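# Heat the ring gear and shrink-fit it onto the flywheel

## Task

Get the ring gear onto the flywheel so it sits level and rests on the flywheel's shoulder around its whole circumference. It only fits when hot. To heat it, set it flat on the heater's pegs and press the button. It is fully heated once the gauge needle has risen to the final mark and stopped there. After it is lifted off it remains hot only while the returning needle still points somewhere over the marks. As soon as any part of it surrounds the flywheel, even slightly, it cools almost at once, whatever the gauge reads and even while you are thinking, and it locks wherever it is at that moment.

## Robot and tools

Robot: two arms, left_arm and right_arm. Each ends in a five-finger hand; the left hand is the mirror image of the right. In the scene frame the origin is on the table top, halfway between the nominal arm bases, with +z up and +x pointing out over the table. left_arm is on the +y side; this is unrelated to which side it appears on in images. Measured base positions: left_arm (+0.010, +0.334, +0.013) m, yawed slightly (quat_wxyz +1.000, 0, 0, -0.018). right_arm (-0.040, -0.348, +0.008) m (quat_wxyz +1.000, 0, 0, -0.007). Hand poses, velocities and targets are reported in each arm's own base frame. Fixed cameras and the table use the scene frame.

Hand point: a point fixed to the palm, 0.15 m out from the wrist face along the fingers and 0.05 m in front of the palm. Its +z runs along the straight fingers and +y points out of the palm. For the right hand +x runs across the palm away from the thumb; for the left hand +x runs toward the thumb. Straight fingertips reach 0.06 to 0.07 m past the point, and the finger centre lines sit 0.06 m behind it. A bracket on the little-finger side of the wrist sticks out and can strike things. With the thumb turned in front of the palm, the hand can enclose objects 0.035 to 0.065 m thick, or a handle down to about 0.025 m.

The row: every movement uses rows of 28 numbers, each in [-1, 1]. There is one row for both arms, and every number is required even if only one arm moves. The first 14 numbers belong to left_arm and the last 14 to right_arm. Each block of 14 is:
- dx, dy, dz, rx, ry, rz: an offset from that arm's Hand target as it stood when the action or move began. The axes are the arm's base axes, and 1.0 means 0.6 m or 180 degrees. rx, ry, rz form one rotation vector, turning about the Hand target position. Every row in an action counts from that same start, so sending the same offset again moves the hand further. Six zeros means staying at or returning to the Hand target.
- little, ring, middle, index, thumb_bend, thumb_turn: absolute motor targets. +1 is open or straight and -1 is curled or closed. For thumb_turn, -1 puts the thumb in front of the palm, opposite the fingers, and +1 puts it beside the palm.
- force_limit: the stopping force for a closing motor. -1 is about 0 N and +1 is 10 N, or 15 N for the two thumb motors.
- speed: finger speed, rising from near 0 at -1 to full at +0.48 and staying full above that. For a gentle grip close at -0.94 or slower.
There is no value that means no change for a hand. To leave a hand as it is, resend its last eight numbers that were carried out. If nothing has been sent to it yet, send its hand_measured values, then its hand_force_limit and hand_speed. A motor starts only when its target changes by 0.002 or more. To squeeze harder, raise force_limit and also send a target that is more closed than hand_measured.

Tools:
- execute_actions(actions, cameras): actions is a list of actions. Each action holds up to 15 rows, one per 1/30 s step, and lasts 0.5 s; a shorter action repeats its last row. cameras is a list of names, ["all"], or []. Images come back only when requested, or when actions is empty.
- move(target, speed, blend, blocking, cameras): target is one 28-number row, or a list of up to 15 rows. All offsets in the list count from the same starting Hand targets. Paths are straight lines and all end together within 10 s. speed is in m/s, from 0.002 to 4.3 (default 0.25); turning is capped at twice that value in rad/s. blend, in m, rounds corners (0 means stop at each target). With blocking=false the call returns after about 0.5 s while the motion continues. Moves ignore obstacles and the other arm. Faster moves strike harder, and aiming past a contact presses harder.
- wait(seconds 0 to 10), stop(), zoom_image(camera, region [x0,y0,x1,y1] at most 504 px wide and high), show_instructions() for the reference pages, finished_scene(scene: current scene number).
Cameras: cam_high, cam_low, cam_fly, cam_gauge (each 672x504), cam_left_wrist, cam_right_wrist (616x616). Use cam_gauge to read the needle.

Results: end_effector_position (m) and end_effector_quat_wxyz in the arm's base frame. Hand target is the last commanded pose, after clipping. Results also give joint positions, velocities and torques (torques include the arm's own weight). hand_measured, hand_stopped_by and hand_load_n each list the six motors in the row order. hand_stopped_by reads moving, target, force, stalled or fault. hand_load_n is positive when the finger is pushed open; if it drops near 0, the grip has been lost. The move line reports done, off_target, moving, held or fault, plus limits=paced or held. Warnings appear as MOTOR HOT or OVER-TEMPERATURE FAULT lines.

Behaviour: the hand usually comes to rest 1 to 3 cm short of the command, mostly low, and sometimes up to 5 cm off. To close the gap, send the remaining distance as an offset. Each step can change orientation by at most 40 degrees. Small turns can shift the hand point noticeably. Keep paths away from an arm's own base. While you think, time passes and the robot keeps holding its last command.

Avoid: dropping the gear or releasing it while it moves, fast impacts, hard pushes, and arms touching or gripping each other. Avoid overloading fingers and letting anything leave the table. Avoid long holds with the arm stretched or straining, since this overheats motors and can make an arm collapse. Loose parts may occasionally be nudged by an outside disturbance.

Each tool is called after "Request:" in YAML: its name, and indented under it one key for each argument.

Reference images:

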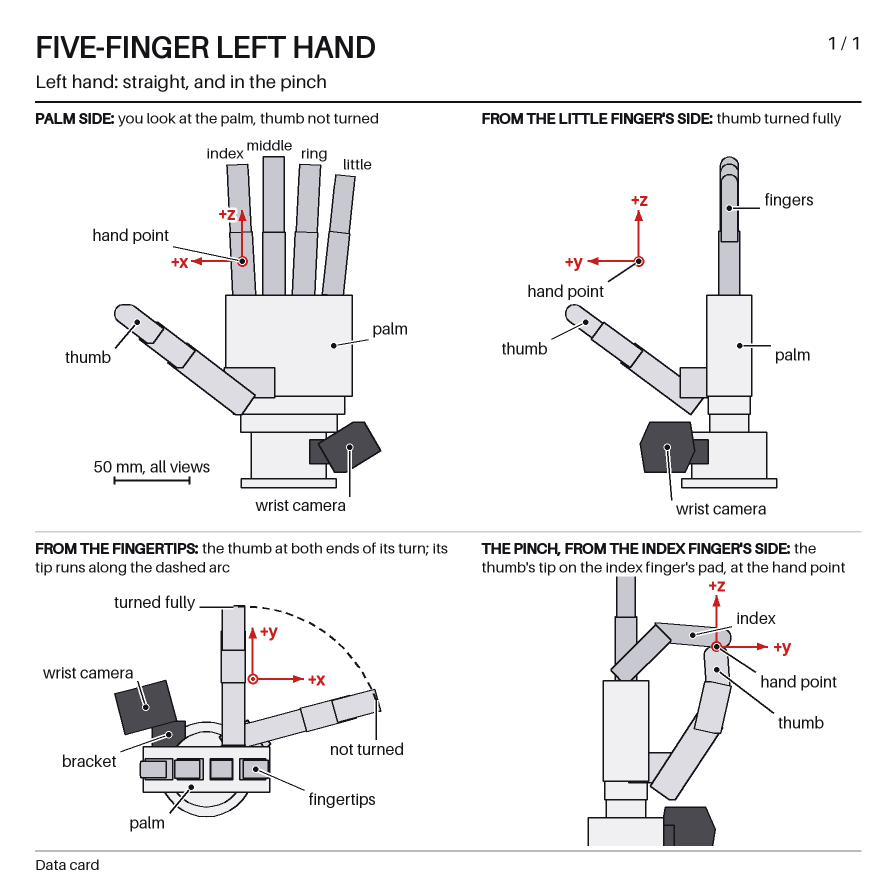

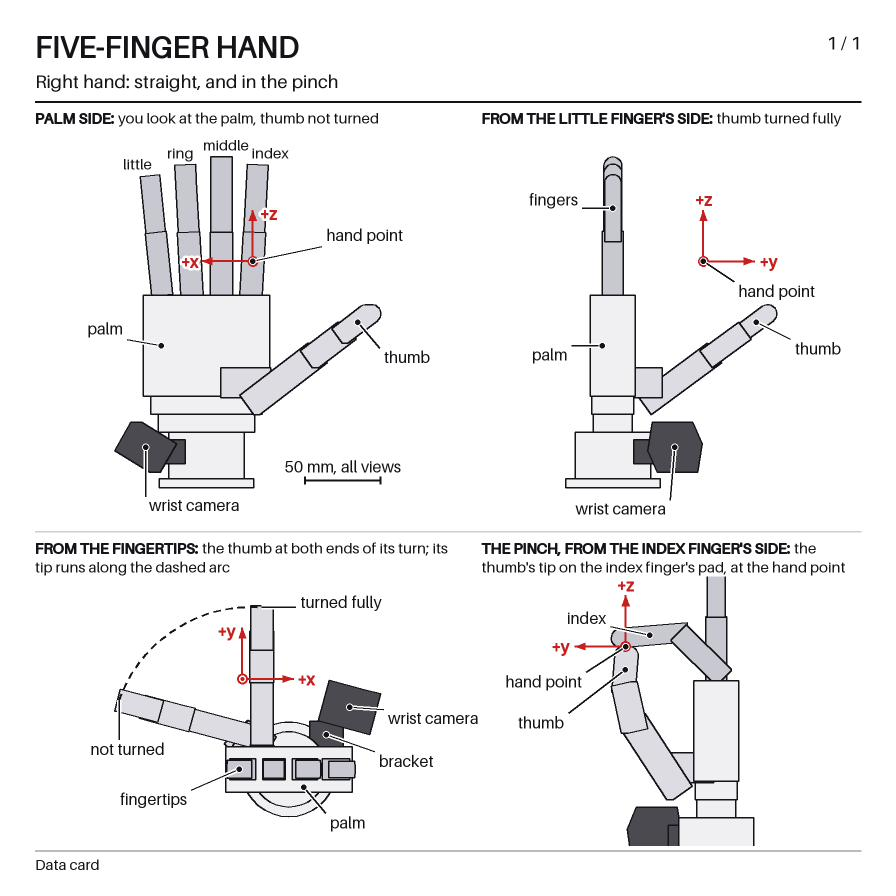

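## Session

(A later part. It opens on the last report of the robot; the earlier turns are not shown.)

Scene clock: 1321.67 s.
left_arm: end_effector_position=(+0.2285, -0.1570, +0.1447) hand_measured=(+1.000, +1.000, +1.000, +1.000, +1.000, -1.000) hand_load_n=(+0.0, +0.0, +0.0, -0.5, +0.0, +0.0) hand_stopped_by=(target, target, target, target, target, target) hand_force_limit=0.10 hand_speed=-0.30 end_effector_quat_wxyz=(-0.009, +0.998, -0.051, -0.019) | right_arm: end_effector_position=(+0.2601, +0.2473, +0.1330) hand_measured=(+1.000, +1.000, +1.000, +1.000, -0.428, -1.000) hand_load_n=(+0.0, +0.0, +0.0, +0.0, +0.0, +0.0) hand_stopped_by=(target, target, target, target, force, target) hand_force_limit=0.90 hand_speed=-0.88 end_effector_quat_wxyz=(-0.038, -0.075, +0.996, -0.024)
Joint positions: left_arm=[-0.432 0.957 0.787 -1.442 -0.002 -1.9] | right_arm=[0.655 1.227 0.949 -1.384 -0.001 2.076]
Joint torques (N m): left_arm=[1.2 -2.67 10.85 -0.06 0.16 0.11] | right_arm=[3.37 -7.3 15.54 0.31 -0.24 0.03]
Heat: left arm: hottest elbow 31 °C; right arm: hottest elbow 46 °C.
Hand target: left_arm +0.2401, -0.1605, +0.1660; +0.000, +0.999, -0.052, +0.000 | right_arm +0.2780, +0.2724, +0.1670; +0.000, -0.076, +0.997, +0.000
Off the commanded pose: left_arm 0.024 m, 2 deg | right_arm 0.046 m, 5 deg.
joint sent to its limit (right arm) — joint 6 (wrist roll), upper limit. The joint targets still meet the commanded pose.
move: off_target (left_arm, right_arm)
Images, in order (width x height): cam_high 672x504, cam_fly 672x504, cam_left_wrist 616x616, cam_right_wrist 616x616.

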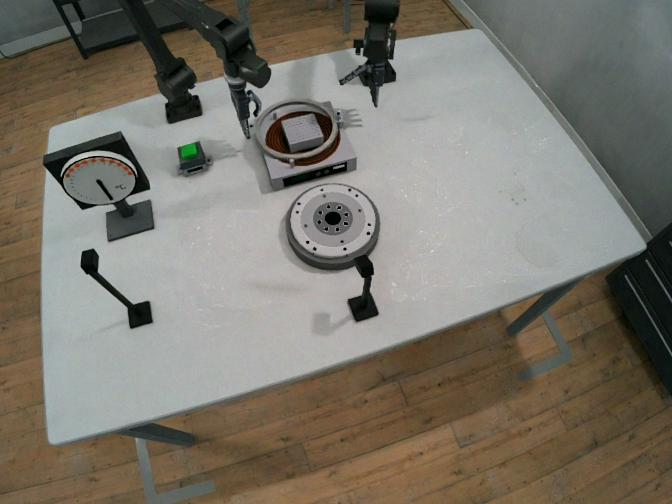

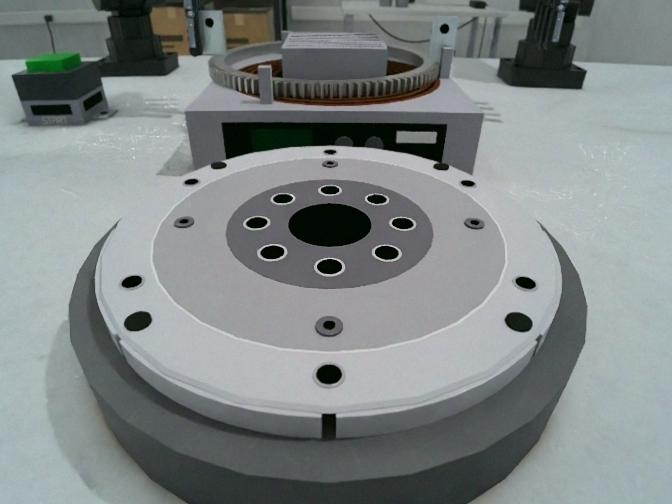

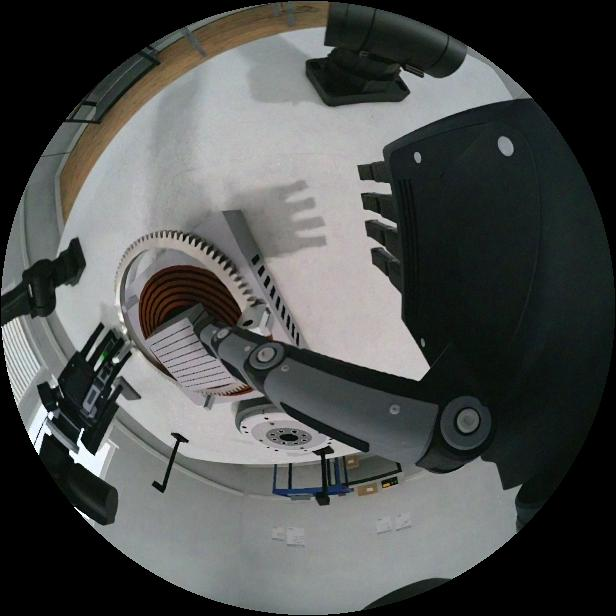

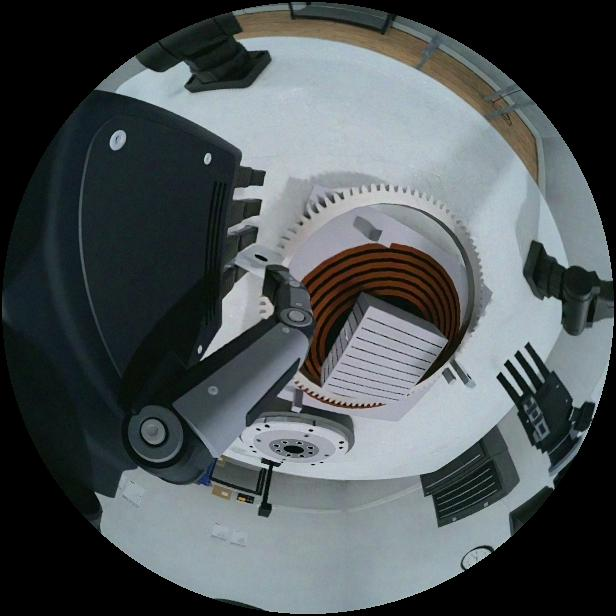

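Request:
move:
  target:
    - [-0.0198, -0.04, 0.03, 0,0,0, 1,1,1,1,1,-1,0.1,-0.3, 0.0, -0.02, 0.0, 0,0,0, 1,1,1,1,1,-1,0.1,-0.3]
    - [-0.0198, -0.101, 0.03, 0,0,0, 1,1,1,1,1,-1,0.1,-0.3, 0.0, -0.0333, 0.055, 0,0,0, 1,1,1,1,1,-1,0.1,-0.3]
  speed: 0.12
  cameras: ["cam_fly", "cam_left_wrist", "cam_right_wrist", "cam_high"]

Request:
zoom_image:
  camera: "cam_left_wrist"
  region: [240, 150, 400, 310]

Request:
zoom_image:
  camera: "cam_right_wrist"
  region: [220, 150, 380, 310]

Request:
zoom_image:
  camera: "cam_fly"
  region: [150, 0, 510, 120]

Request:
zoom_image:
  camera: "cam_high"
  region: [220, 70, 370, 190]

Scene clock: 1350.93 s.
left_arm: end_effector_position=(+0.2135, -0.2074, +0.1661) hand_measured=(+1.000, +1.000, +1.000, +1.000, +1.000, -1.000) hand_load_n=(+0.0, +0.0, +0.0, +0.0, -0.5, +0.0) hand_stopped_by=(target, target, target, target, target, target) hand_force_limit=0.10 hand_speed=-0.30 end_effector_quat_wxyz=(-0.011, +0.998, -0.057, -0.022) | right_arm: end_effector_position=(+0.2618, +0.2453, +0.1730) hand_measured=(+1.000, +1.000, +1.000, +1.000, +1.000, -1.000) hand_load_n=(+0.0, +0.0, +0.0, +0.0, +0.0, +0.0) hand_stopped_by=(target, target, target, target, target, target) hand_force_limit=0.10 hand_speed=-0.30 end_effector_quat_wxyz=(-0.024, -0.078, +0.997, -0.016)
Joint positions: left_arm=[-0.643 0.994 0.867 -1.491 0.006 -2.1] | right_arm=[0.647 1.179 1.014 -1.464 0 2.062]
Joint torques (N m): left_arm=[-0.03 -1.73 11.11 0.94 0.11 -0.06] | right_arm=[0.67 -6.3 14.53 -0.18 0.03 -0.1]
Heat: left arm: hottest elbow 34 °C; right arm: hottest elbow 46 °C.
Hand target: left_arm +0.2282, -0.2211, +0.1840; +0.000, +0.999, -0.052, +0.000 | right_arm +0.2780, +0.2525, +0.2001; +0.000, -0.076, +0.997, +0.000
Off the commanded pose: left_arm 0.027 m, 3 deg | right_arm 0.032 m, 3 deg.
joint sent to its limit (left arm) — joint 6 (wrist roll), lower limit. The joint targets still meet the commanded pose.
move: off_target (left_arm, right_arm)
Images, in order (width x height): cam_high 672x504, cam_fly 672x504, cam_left_wrist 616x616, cam_right_wrist 616x616.

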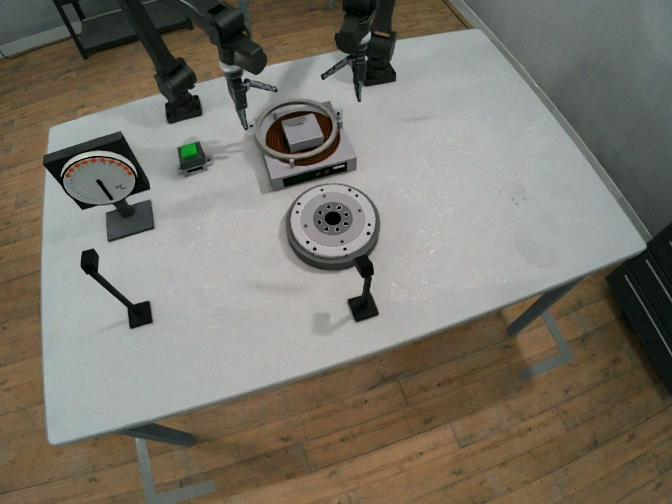

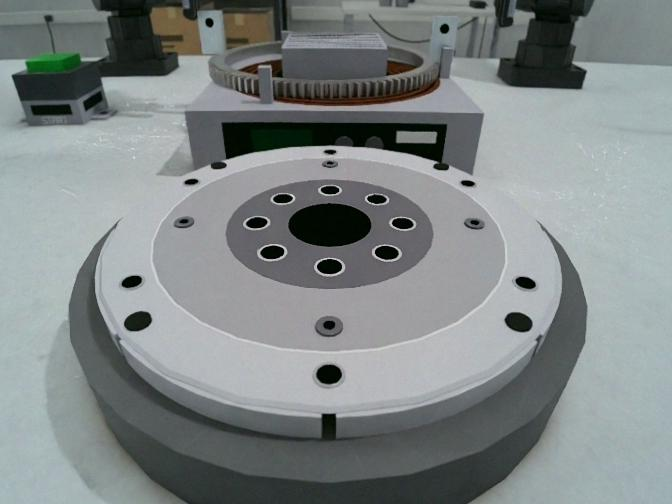

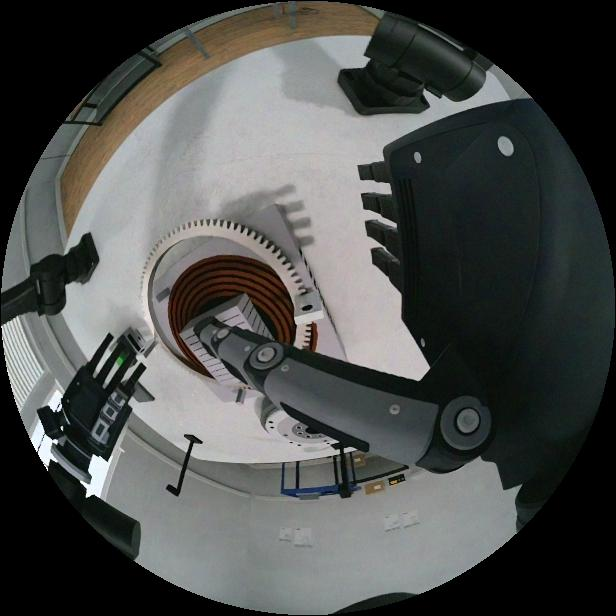

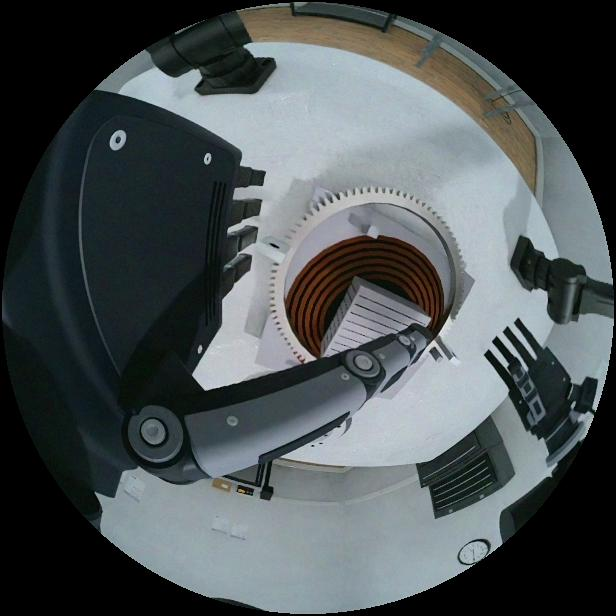

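Scaled by 3.150 from the camera's 616x616 image, which has a finer 880x880 frame.

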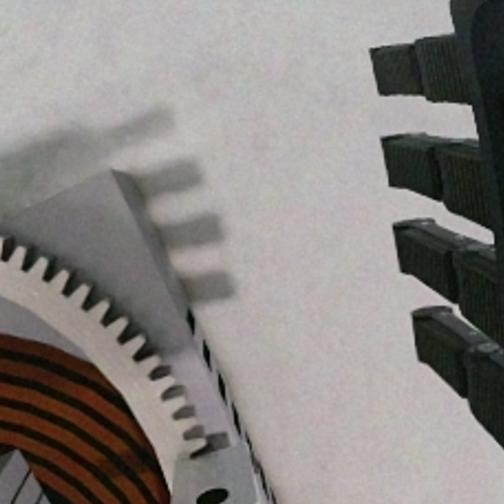

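Scaled by 3.150 from the camera's 616x616 image, which has a finer 880x880 frame.

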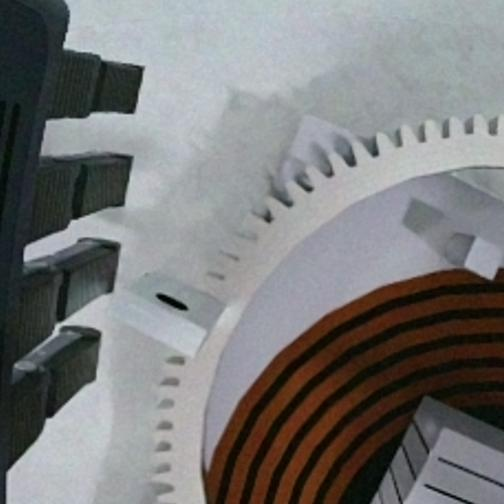

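Scaled by 1.400.

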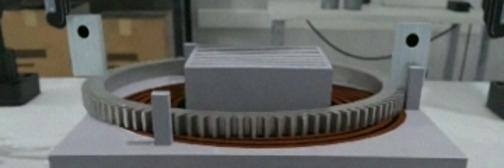

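Scaled by 3.360.

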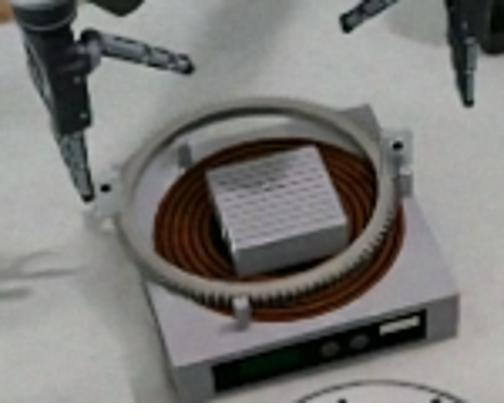

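Request:
move:
  target:
    - [0.084, -0.0115, 0.0, -0.0064,-0.0118,0, 1,1,1,1,0.5,-1,0.1,-0.3, -0.017, -0.0375, 0.0, 0.0086,-0.0115,0, 1,1,1,1,0.5,-1,0.1,-0.3]
    - [0.0757, -0.0115, -0.1833, -0.0064,-0.0118,0, 1,1,1,1,0.5,-1,0.1,-0.3, -0.017, -0.0375, -0.2, 0.0086,-0.0115,0, 1,1,1,1,0.5,-1,0.1,-0.3]
  speed: 0.12
  blend: [0.01, 0]
  cameras: ["cam_fly", "cam_left_wrist", "cam_right_wrist", "cam_high"]

Request:
zoom_image:
  camera: "cam_left_wrist"
  region: [260, 170, 420, 330]

Request:
zoom_image:
  camera: "cam_right_wrist"
  region: [200, 170, 360, 330]

Request:
zoom_image:
  camera: "cam_fly"
  region: [150, 0, 510, 120]

Request:
zoom_image:
  camera: "cam_high"
  region: [220, 70, 370, 190]

Scene clock: 1398.20 s.
left_arm: end_effector_position=(+0.2757, -0.2297, +0.0841) hand_measured=(+1.000, +1.000, +1.000, +1.000, +0.500, -1.000) hand_load_n=(+0.0, +0.0, +0.0, +0.0, +0.0, +0.0) hand_stopped_by=(target, target, target, target, target, target) hand_force_limit=0.10 hand_speed=-0.30 end_effector_quat_wxyz=(+0.014, +0.998, -0.050, +0.025) | right_arm: end_effector_position=(+0.2660, +0.2322, +0.0846) hand_measured=(+1.000, +1.000, +1.000, +1.000, +0.500, -1.000) hand_load_n=(+0.0, +0.0, +0.0, +0.0, +0.0, +0.5) hand_stopped_by=(target, target, target, target, target, target) hand_force_limit=0.10 hand_speed=-0.30 end_effector_quat_wxyz=(+0.021, -0.077, +0.997, +0.012)
Joint positions: left_arm=[-0.586 1.174 0.749 -1.089 -0.001 -2.057] | right_arm=[0.603 1.165 0.746 -1.102 0 2.019]
Joint torques (N m): left_arm=[0.5 -3.25 5.82 1.25 0.01 0.04] | right_arm=[0.56 -4.19 8.2 0.95 -0.11 -0.08]
Heat: left arm: hottest elbow 38 °C; right arm: hottest elbow 42 °C.
Hand target: left_arm +0.2736, -0.2281, +0.0740; +0.009, +0.998, -0.052, +0.019 | right_arm +0.2679, +0.2299, +0.0801; +0.019, -0.076, +0.997, +0.012
Off the commanded pose: left_arm 0.010 m, 1 deg | right_arm 0.005 m, 0 deg.
move: done
Images, in order (width x height): cam_high 672x504, cam_fly 672x504, cam_left_wrist 616x616, cam_right_wrist 616x616.

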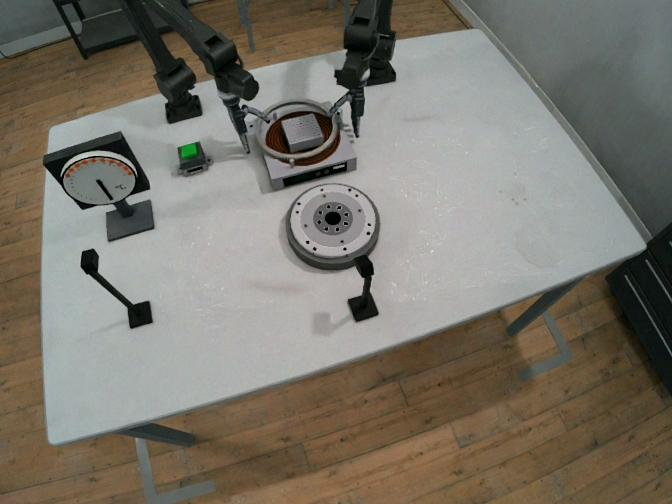

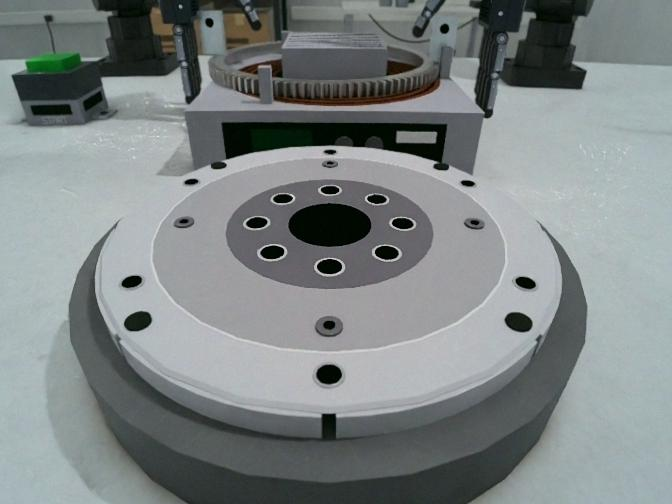

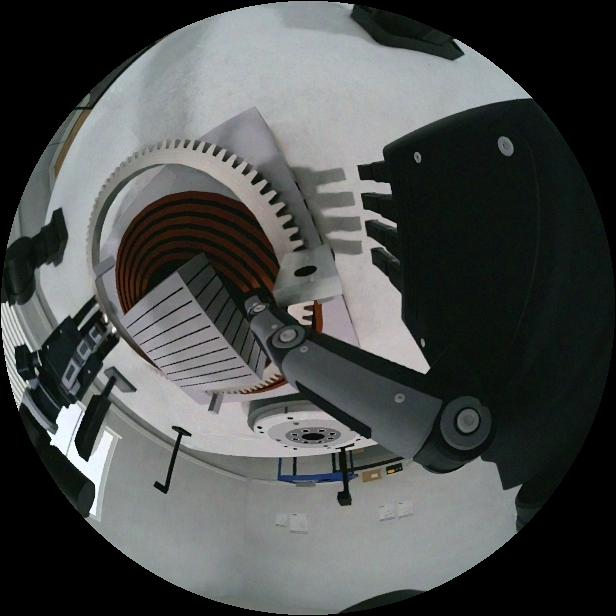

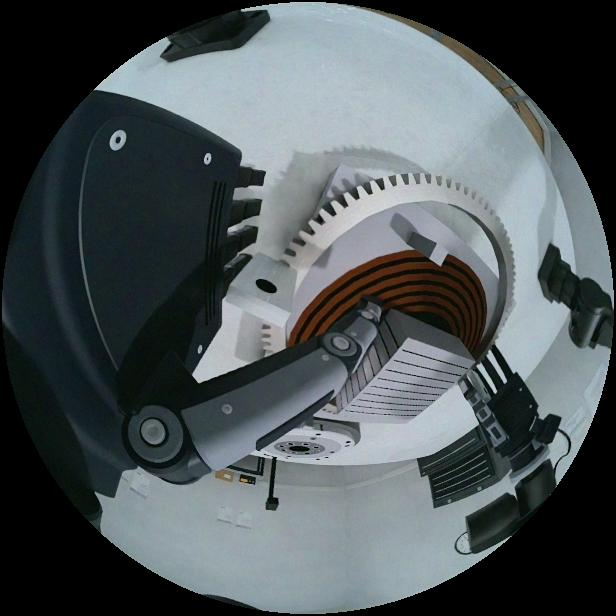

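Scaled by 3.150 from the camera's 616x616 image, which has a finer 880x880 frame.

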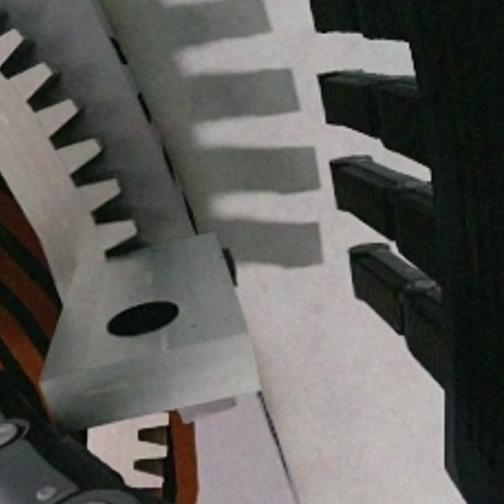

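Scaled by 3.150 from the camera's 616x616 image, which has a finer 880x880 frame.

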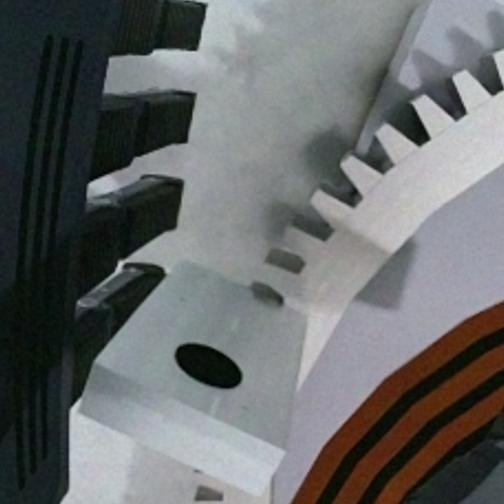

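Scaled by 1.400.

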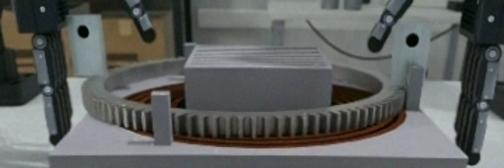

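Scaled by 3.360.

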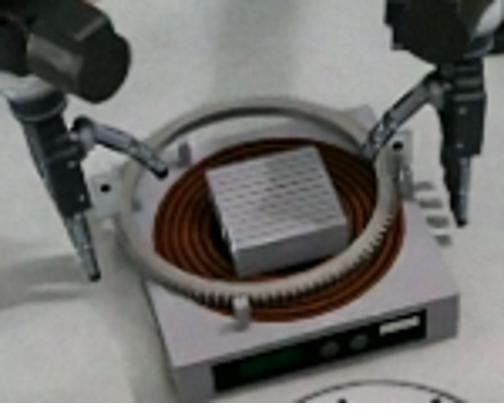

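Request:
move:
  target:
    - [0, 0.0643, 0, 0,0,0, 1,1,1,1,0.5,-1,0.1,-0.3, 0,0,0, 0,0,0, 1,1,1,1,0.5,-1,0.1,-0.3]
    - [0, 0.0643, 0, 0,0,0, -1,-1,-1,-1,1,1,0.1,0.0, 0,0,0, 0,0,0, 1,1,1,1,0.5,-1,0.1,-0.3]
    - [0, 0.0643, -0.02, 0,0,0, -1,-1,-1,-1,1,1,0.1,0.0, 0.0,0.0,0, 0,0,0, 1,1,1,1,0.5,-1,0.1,-0.3]
    - [0.0198, 0.0643, 0.0317, 0,0,0, -1,-1,-1,-1,1,1,0.1,0.0, 0.0335,0.0193,0.064, 0,0,0, 1,1,1,1,0.5,-1,0.1,-0.3]
  speed: 0.15
  cameras: ["cam_fly", "cam_left_wrist", "cam_right_wrist", "cam_high"]

Request:
zoom_image:
  camera: "cam_left_wrist"
  region: [220, 170, 440, 390]

Request:
zoom_image:
  camera: "cam_right_wrist"
  region: [200, 170, 360, 330]

Request:
zoom_image:
  camera: "cam_fly"
  region: [390, 0, 510, 100]

Request:
zoom_image:
  camera: "cam_high"
  region: [310, 50, 390, 140]

Scene clock: 1439.57 s.
left_arm: end_effector_position=(+0.2712, -0.1851, +0.0772) hand_measured=(-1.000, -1.000, -1.000, -1.000, +1.000, +1.000) hand_load_n=(+0.0, +0.0, +0.5, +0.0, +0.0, +0.0) hand_stopped_by=(target, target, target, target, target, target) hand_force_limit=0.10 hand_speed=0.00 end_effector_quat_wxyz=(+0.004, +0.999, -0.051, +0.006) | right_arm: end_effector_position=(+0.2694, +0.2331, +0.1003) hand_measured=(+1.000, +1.000, +1.000, +1.000, +0.500, -1.000) hand_load_n=(+0.0, +0.0, +0.5, +0.5, +0.0, +0.0) hand_stopped_by=(target, target, target, target, target, target) hand_force_limit=0.10 hand_speed=-0.30 end_effector_quat_wxyz=(+0.005, -0.078, +0.997, +0.003)
Joint positions: left_arm=[-0.456 1.135 0.708 -1.129 0.002 -1.925] | right_arm=[0.599 1.183 0.811 -1.188 0 2.014]
Joint torques (N m): left_arm=[1.14 -3.66 10.07 0.16 0.1 0.1] | right_arm=[0.38 -4.42 13.89 -0.02 -0.08 -0.12]
Heat: left arm: hottest elbow 34 °C; right arm: hottest elbow 38 °C.
Hand target: left_arm +0.2856, -0.1894, +0.0930; +0.009, +0.998, -0.052, +0.019 | right_arm +0.2878, +0.2415, +0.1185; +0.019, -0.076, +0.997, +0.012
Off the commanded pose: left_arm 0.022 m, 2 deg | right_arm 0.027 m, 2 deg.
move: off_target (left_arm, right_arm); target 2's new numbers were sent with left_arm's hand 0.037 m and 5 deg from that target
Images, in order (width x height): cam_high 672x504, cam_fly 672x504, cam_left_wrist 616x616, cam_right_wrist 616x616.

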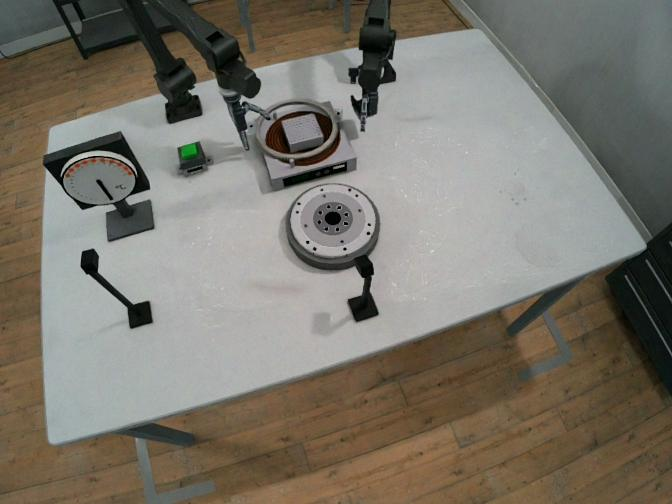

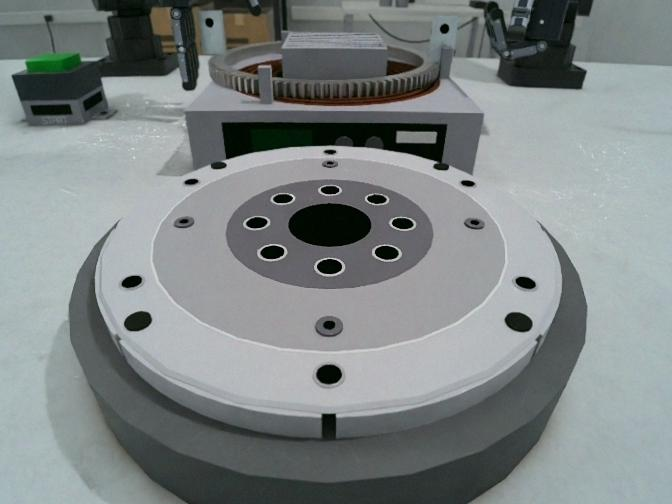

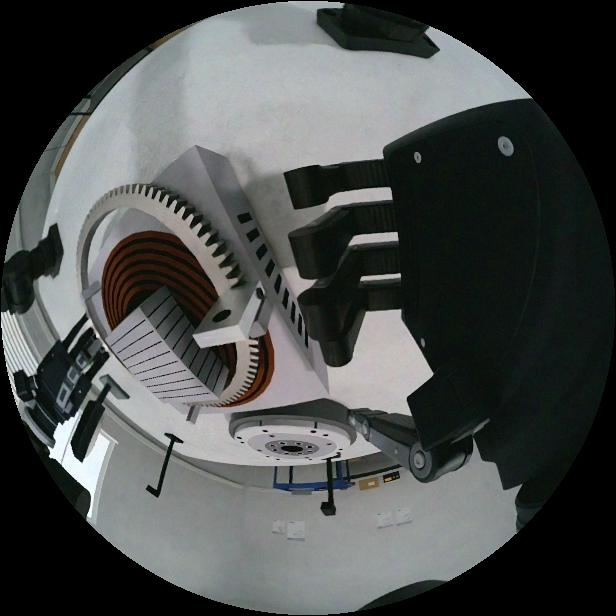

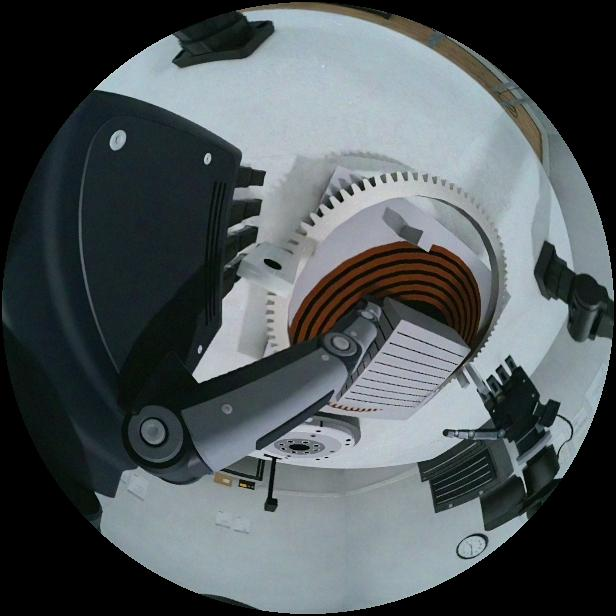

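Scaled by 2.291 from the camera's 616x616 image, which has a finer 880x880 frame.

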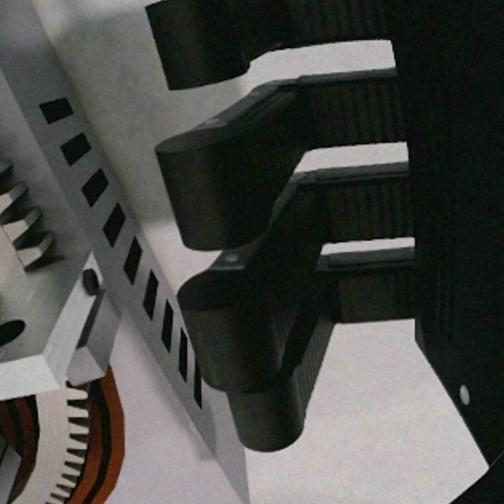

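Scaled by 3.150 from the camera's 616x616 image, which has a finer 880x880 frame.

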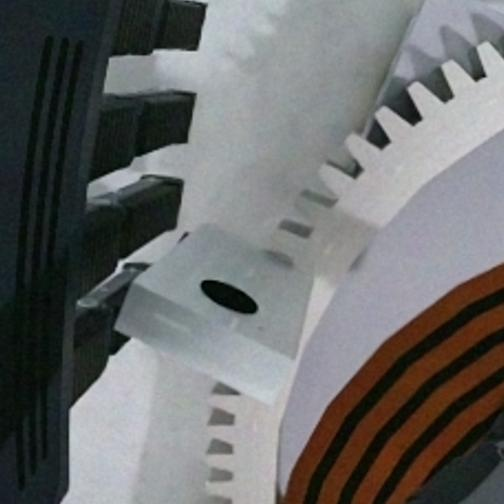

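Scaled by 4.200.

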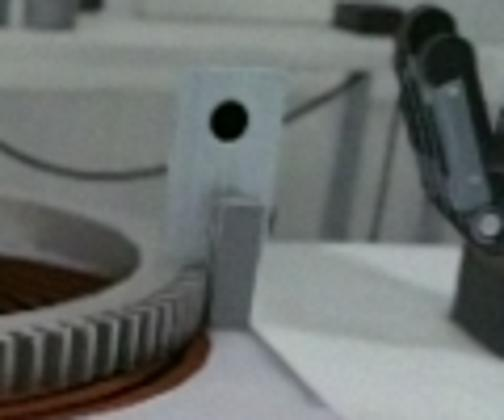

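Scaled by 5.600.

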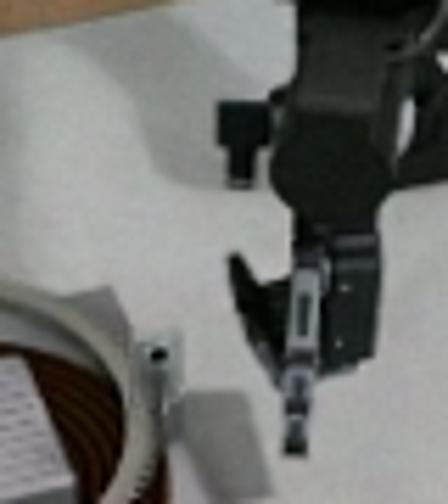

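Request:
move:
  target: [0.011, -0.025, 0.003, 0,0,0, -1,-1,-1,-1,1,1,0.1,0.0, 0,0,0, 0,0,0, 1,1,1,1,0.5,-1,0.1,-0.3]
  speed: 0.05
  cameras: ["cam_fly", "cam_left_wrist", "cam_high"]

Request:
zoom_image:
  camera: "cam_left_wrist"
  region: [220, 170, 440, 390]

Request:
zoom_image:
  camera: "cam_fly"
  region: [390, 0, 510, 100]

Scene clock: 1457.57 s.
left_arm: end_effector_position=(+0.2785, -0.1952, +0.0820) hand_measured=(-1.000, -1.000, -1.000, -1.000, +1.000, +1.000) hand_load_n=(+0.0, +0.0, +0.0, +0.0, +0.0, +0.0) hand_stopped_by=(target, target, target, target, target, target) hand_force_limit=0.10 hand_speed=0.00 end_effector_quat_wxyz=(+0.005, +0.999, -0.053, +0.010) | right_arm: end_effector_position=(+0.2694, +0.2331, +0.1003) hand_measured=(+1.000, +1.000, +1.000, +1.000, +0.500, -1.000) hand_load_n=(+0.0, +0.0, +0.0, +0.0, -0.5, +0.0) hand_stopped_by=(target, target, target, target, target, target) hand_force_limit=0.10 hand_speed=-0.30 end_effector_quat_wxyz=(+0.005, -0.078, +0.997, +0.003)
Joint positions: left_arm=[-0.476 1.157 0.737 -1.129 0.002 -1.942] | right_arm=[0.599 1.183 0.811 -1.188 0 2.014]
Joint torques (N m): left_arm=[0.03 -3.02 10.28 0.28 0.07 -0.07] | right_arm=[0.5 -4.84 13.7 -0.1 -0.09 -0.07]
Heat: left arm: hottest elbow 34 °C; right arm: hottest elbow 37 °C.
Hand target: left_arm +0.2920, -0.2044, +0.0948; +0.009, +0.998, -0.052, +0.019 | right_arm +0.2878, +0.2415, +0.1185; +0.019, -0.076, +0.997, +0.012
Off the commanded pose: left_arm 0.021 m, 1 deg | right_arm 0.027 m, 2 deg.
move: off_target (left_arm, right_arm)
Images, in order (width x height): cam_high 672x504, cam_fly 672x504, cam_left_wrist 616x616.

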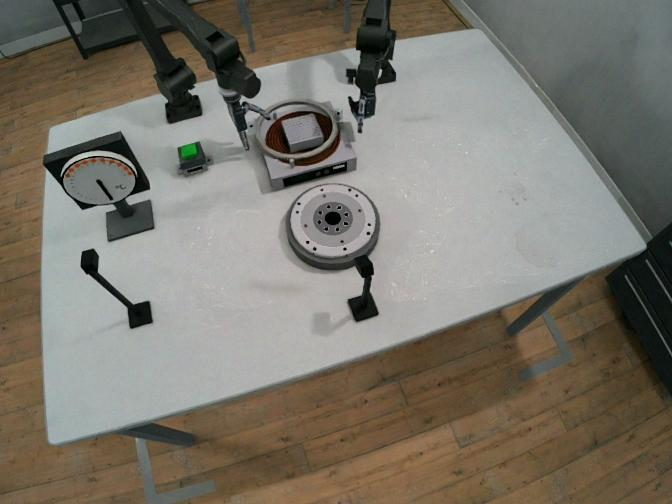

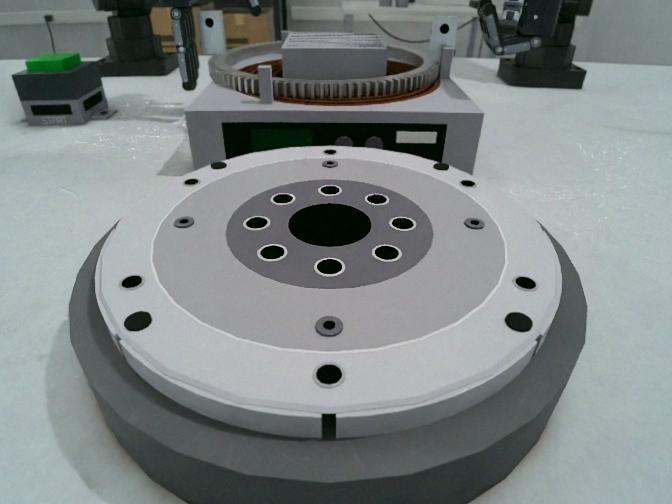

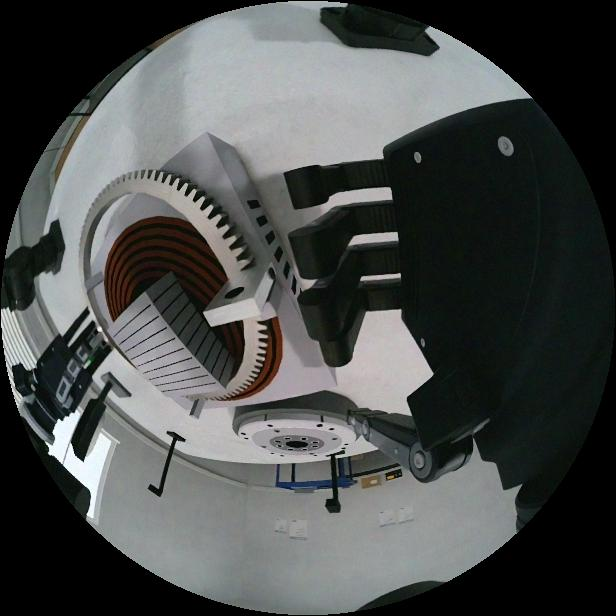

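Scaled by 2.291 from the camera's 616x616 image, which has a finer 880x880 frame.

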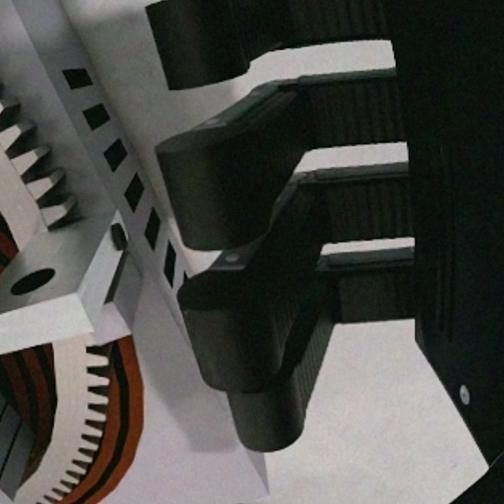

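Scaled by 4.200.

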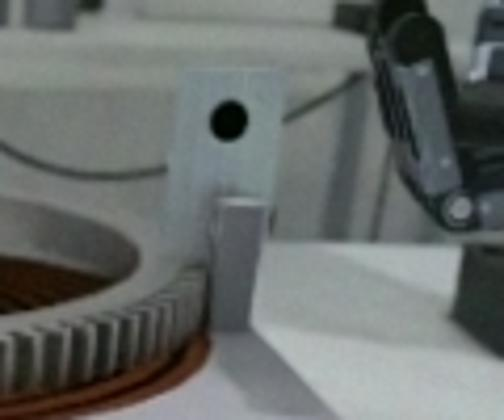

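Request:
move:
  target: [0.0, -0.035, 0.0, 0,0,0, -1,-1,-1,-1,1,1,0.1,0.0, 0,0,0, 0,0,0, 1,1,1,1,0.5,-1,0.1,-0.3]
  speed: 0.05
  cameras: ["cam_fly", "cam_left_wrist", "cam_high"]

Request:
zoom_image:
  camera: "cam_left_wrist"
  region: [220, 170, 440, 390]

Request:
zoom_image:
  camera: "cam_fly"
  region: [390, 0, 510, 100]

Request:
zoom_image:
  camera: "cam_high"
  region: [310, 50, 390, 140]

Scene clock: 1476.43 s.
left_arm: end_effector_position=(+0.2775, -0.2146, +0.0823) hand_measured=(-1.000, -1.000, -1.000, -1.000, +1.000, +1.000) hand_load_n=(+0.0, +0.0, +0.0, +0.0, +0.0, +0.0) hand_stopped_by=(target, target, target, target, target, target) hand_force_limit=0.10 hand_speed=0.00 end_effector_quat_wxyz=(+0.004, +0.999, -0.053, +0.007) | right_arm: end_effector_position=(+0.2694, +0.2331, +0.1003) hand_measured=(+1.000, +1.000, +1.000, +1.000, +0.500, -1.000) hand_load_n=(+0.0, +0.0, +0.0, +0.0, +0.0, +0.0) hand_stopped_by=(target, target, target, target, target, target) hand_force_limit=0.10 hand_speed=-0.30 end_effector_quat_wxyz=(+0.005, -0.078, +0.997, +0.003)
Joint positions: left_arm=[-0.537 1.186 0.761 -1.129 0.001 -2.003] | right_arm=[0.599 1.183 0.811 -1.188 0 2.014]
Joint torques (N m): left_arm=[-0.03 -3.43 10.21 0.51 0.03 -0.1] | right_arm=[0.62 -4.25 13.59 -0.08 -0.09 -0.08]
Heat: left arm: hottest elbow 36 °C; right arm: hottest elbow 37 °C.
Hand target: left_arm +0.2921, -0.2254, +0.0948; +0.009, +0.998, -0.052, +0.019 | right_arm +0.2878, +0.2415, +0.1185; +0.019, -0.076, +0.997, +0.012
Off the commanded pose: left_arm 0.022 m, 1 deg | right_arm 0.027 m, 2 deg.
move: off_target (left_arm, right_arm)
Images, in order (width x height): cam_high 672x504, cam_fly 672x504, cam_left_wrist 616x616.

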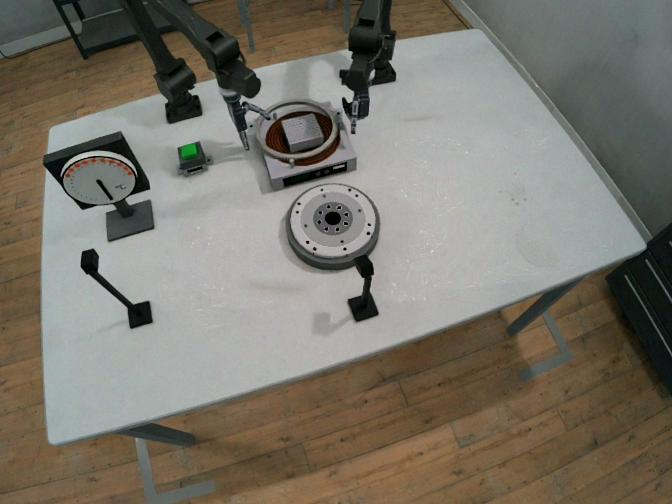

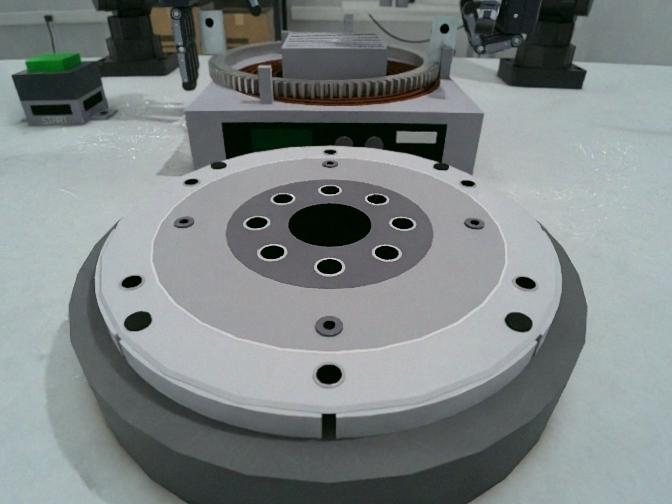

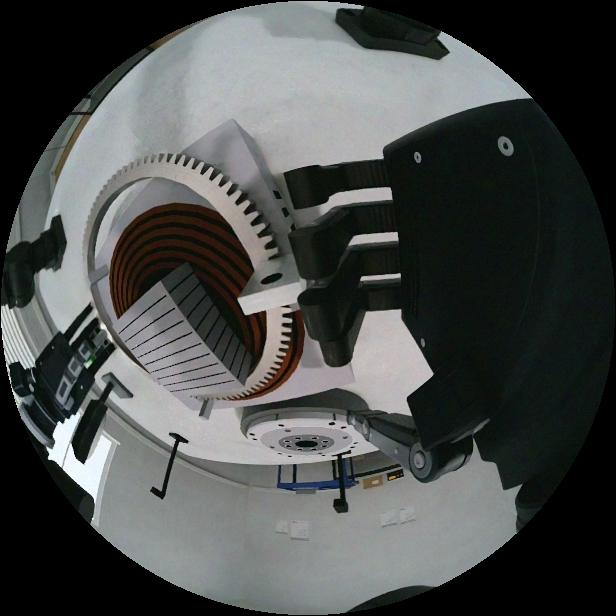

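Scaled by 2.291 from the camera's 616x616 image, which has a finer 880x880 frame.

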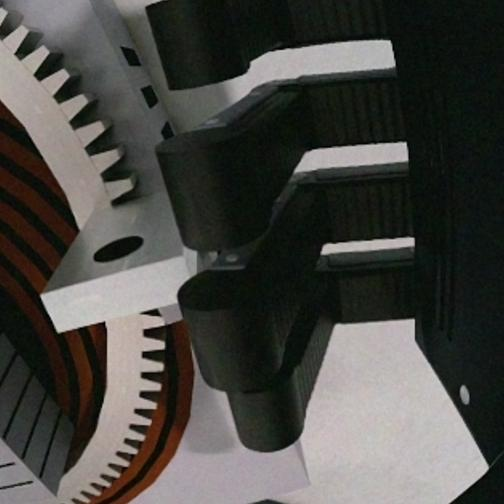

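Scaled by 4.200.

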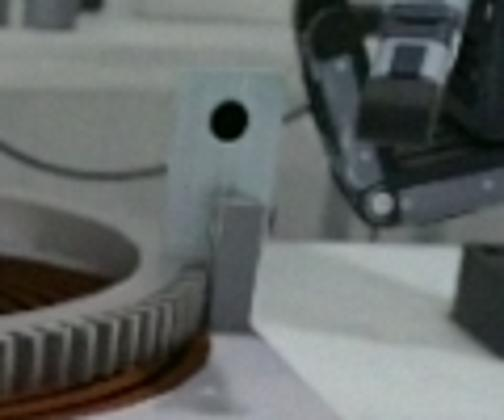

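Scaled by 5.600.

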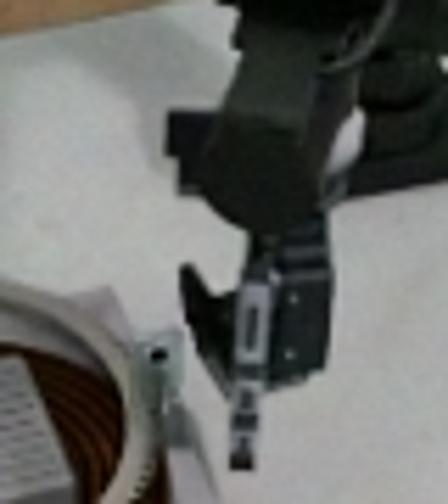

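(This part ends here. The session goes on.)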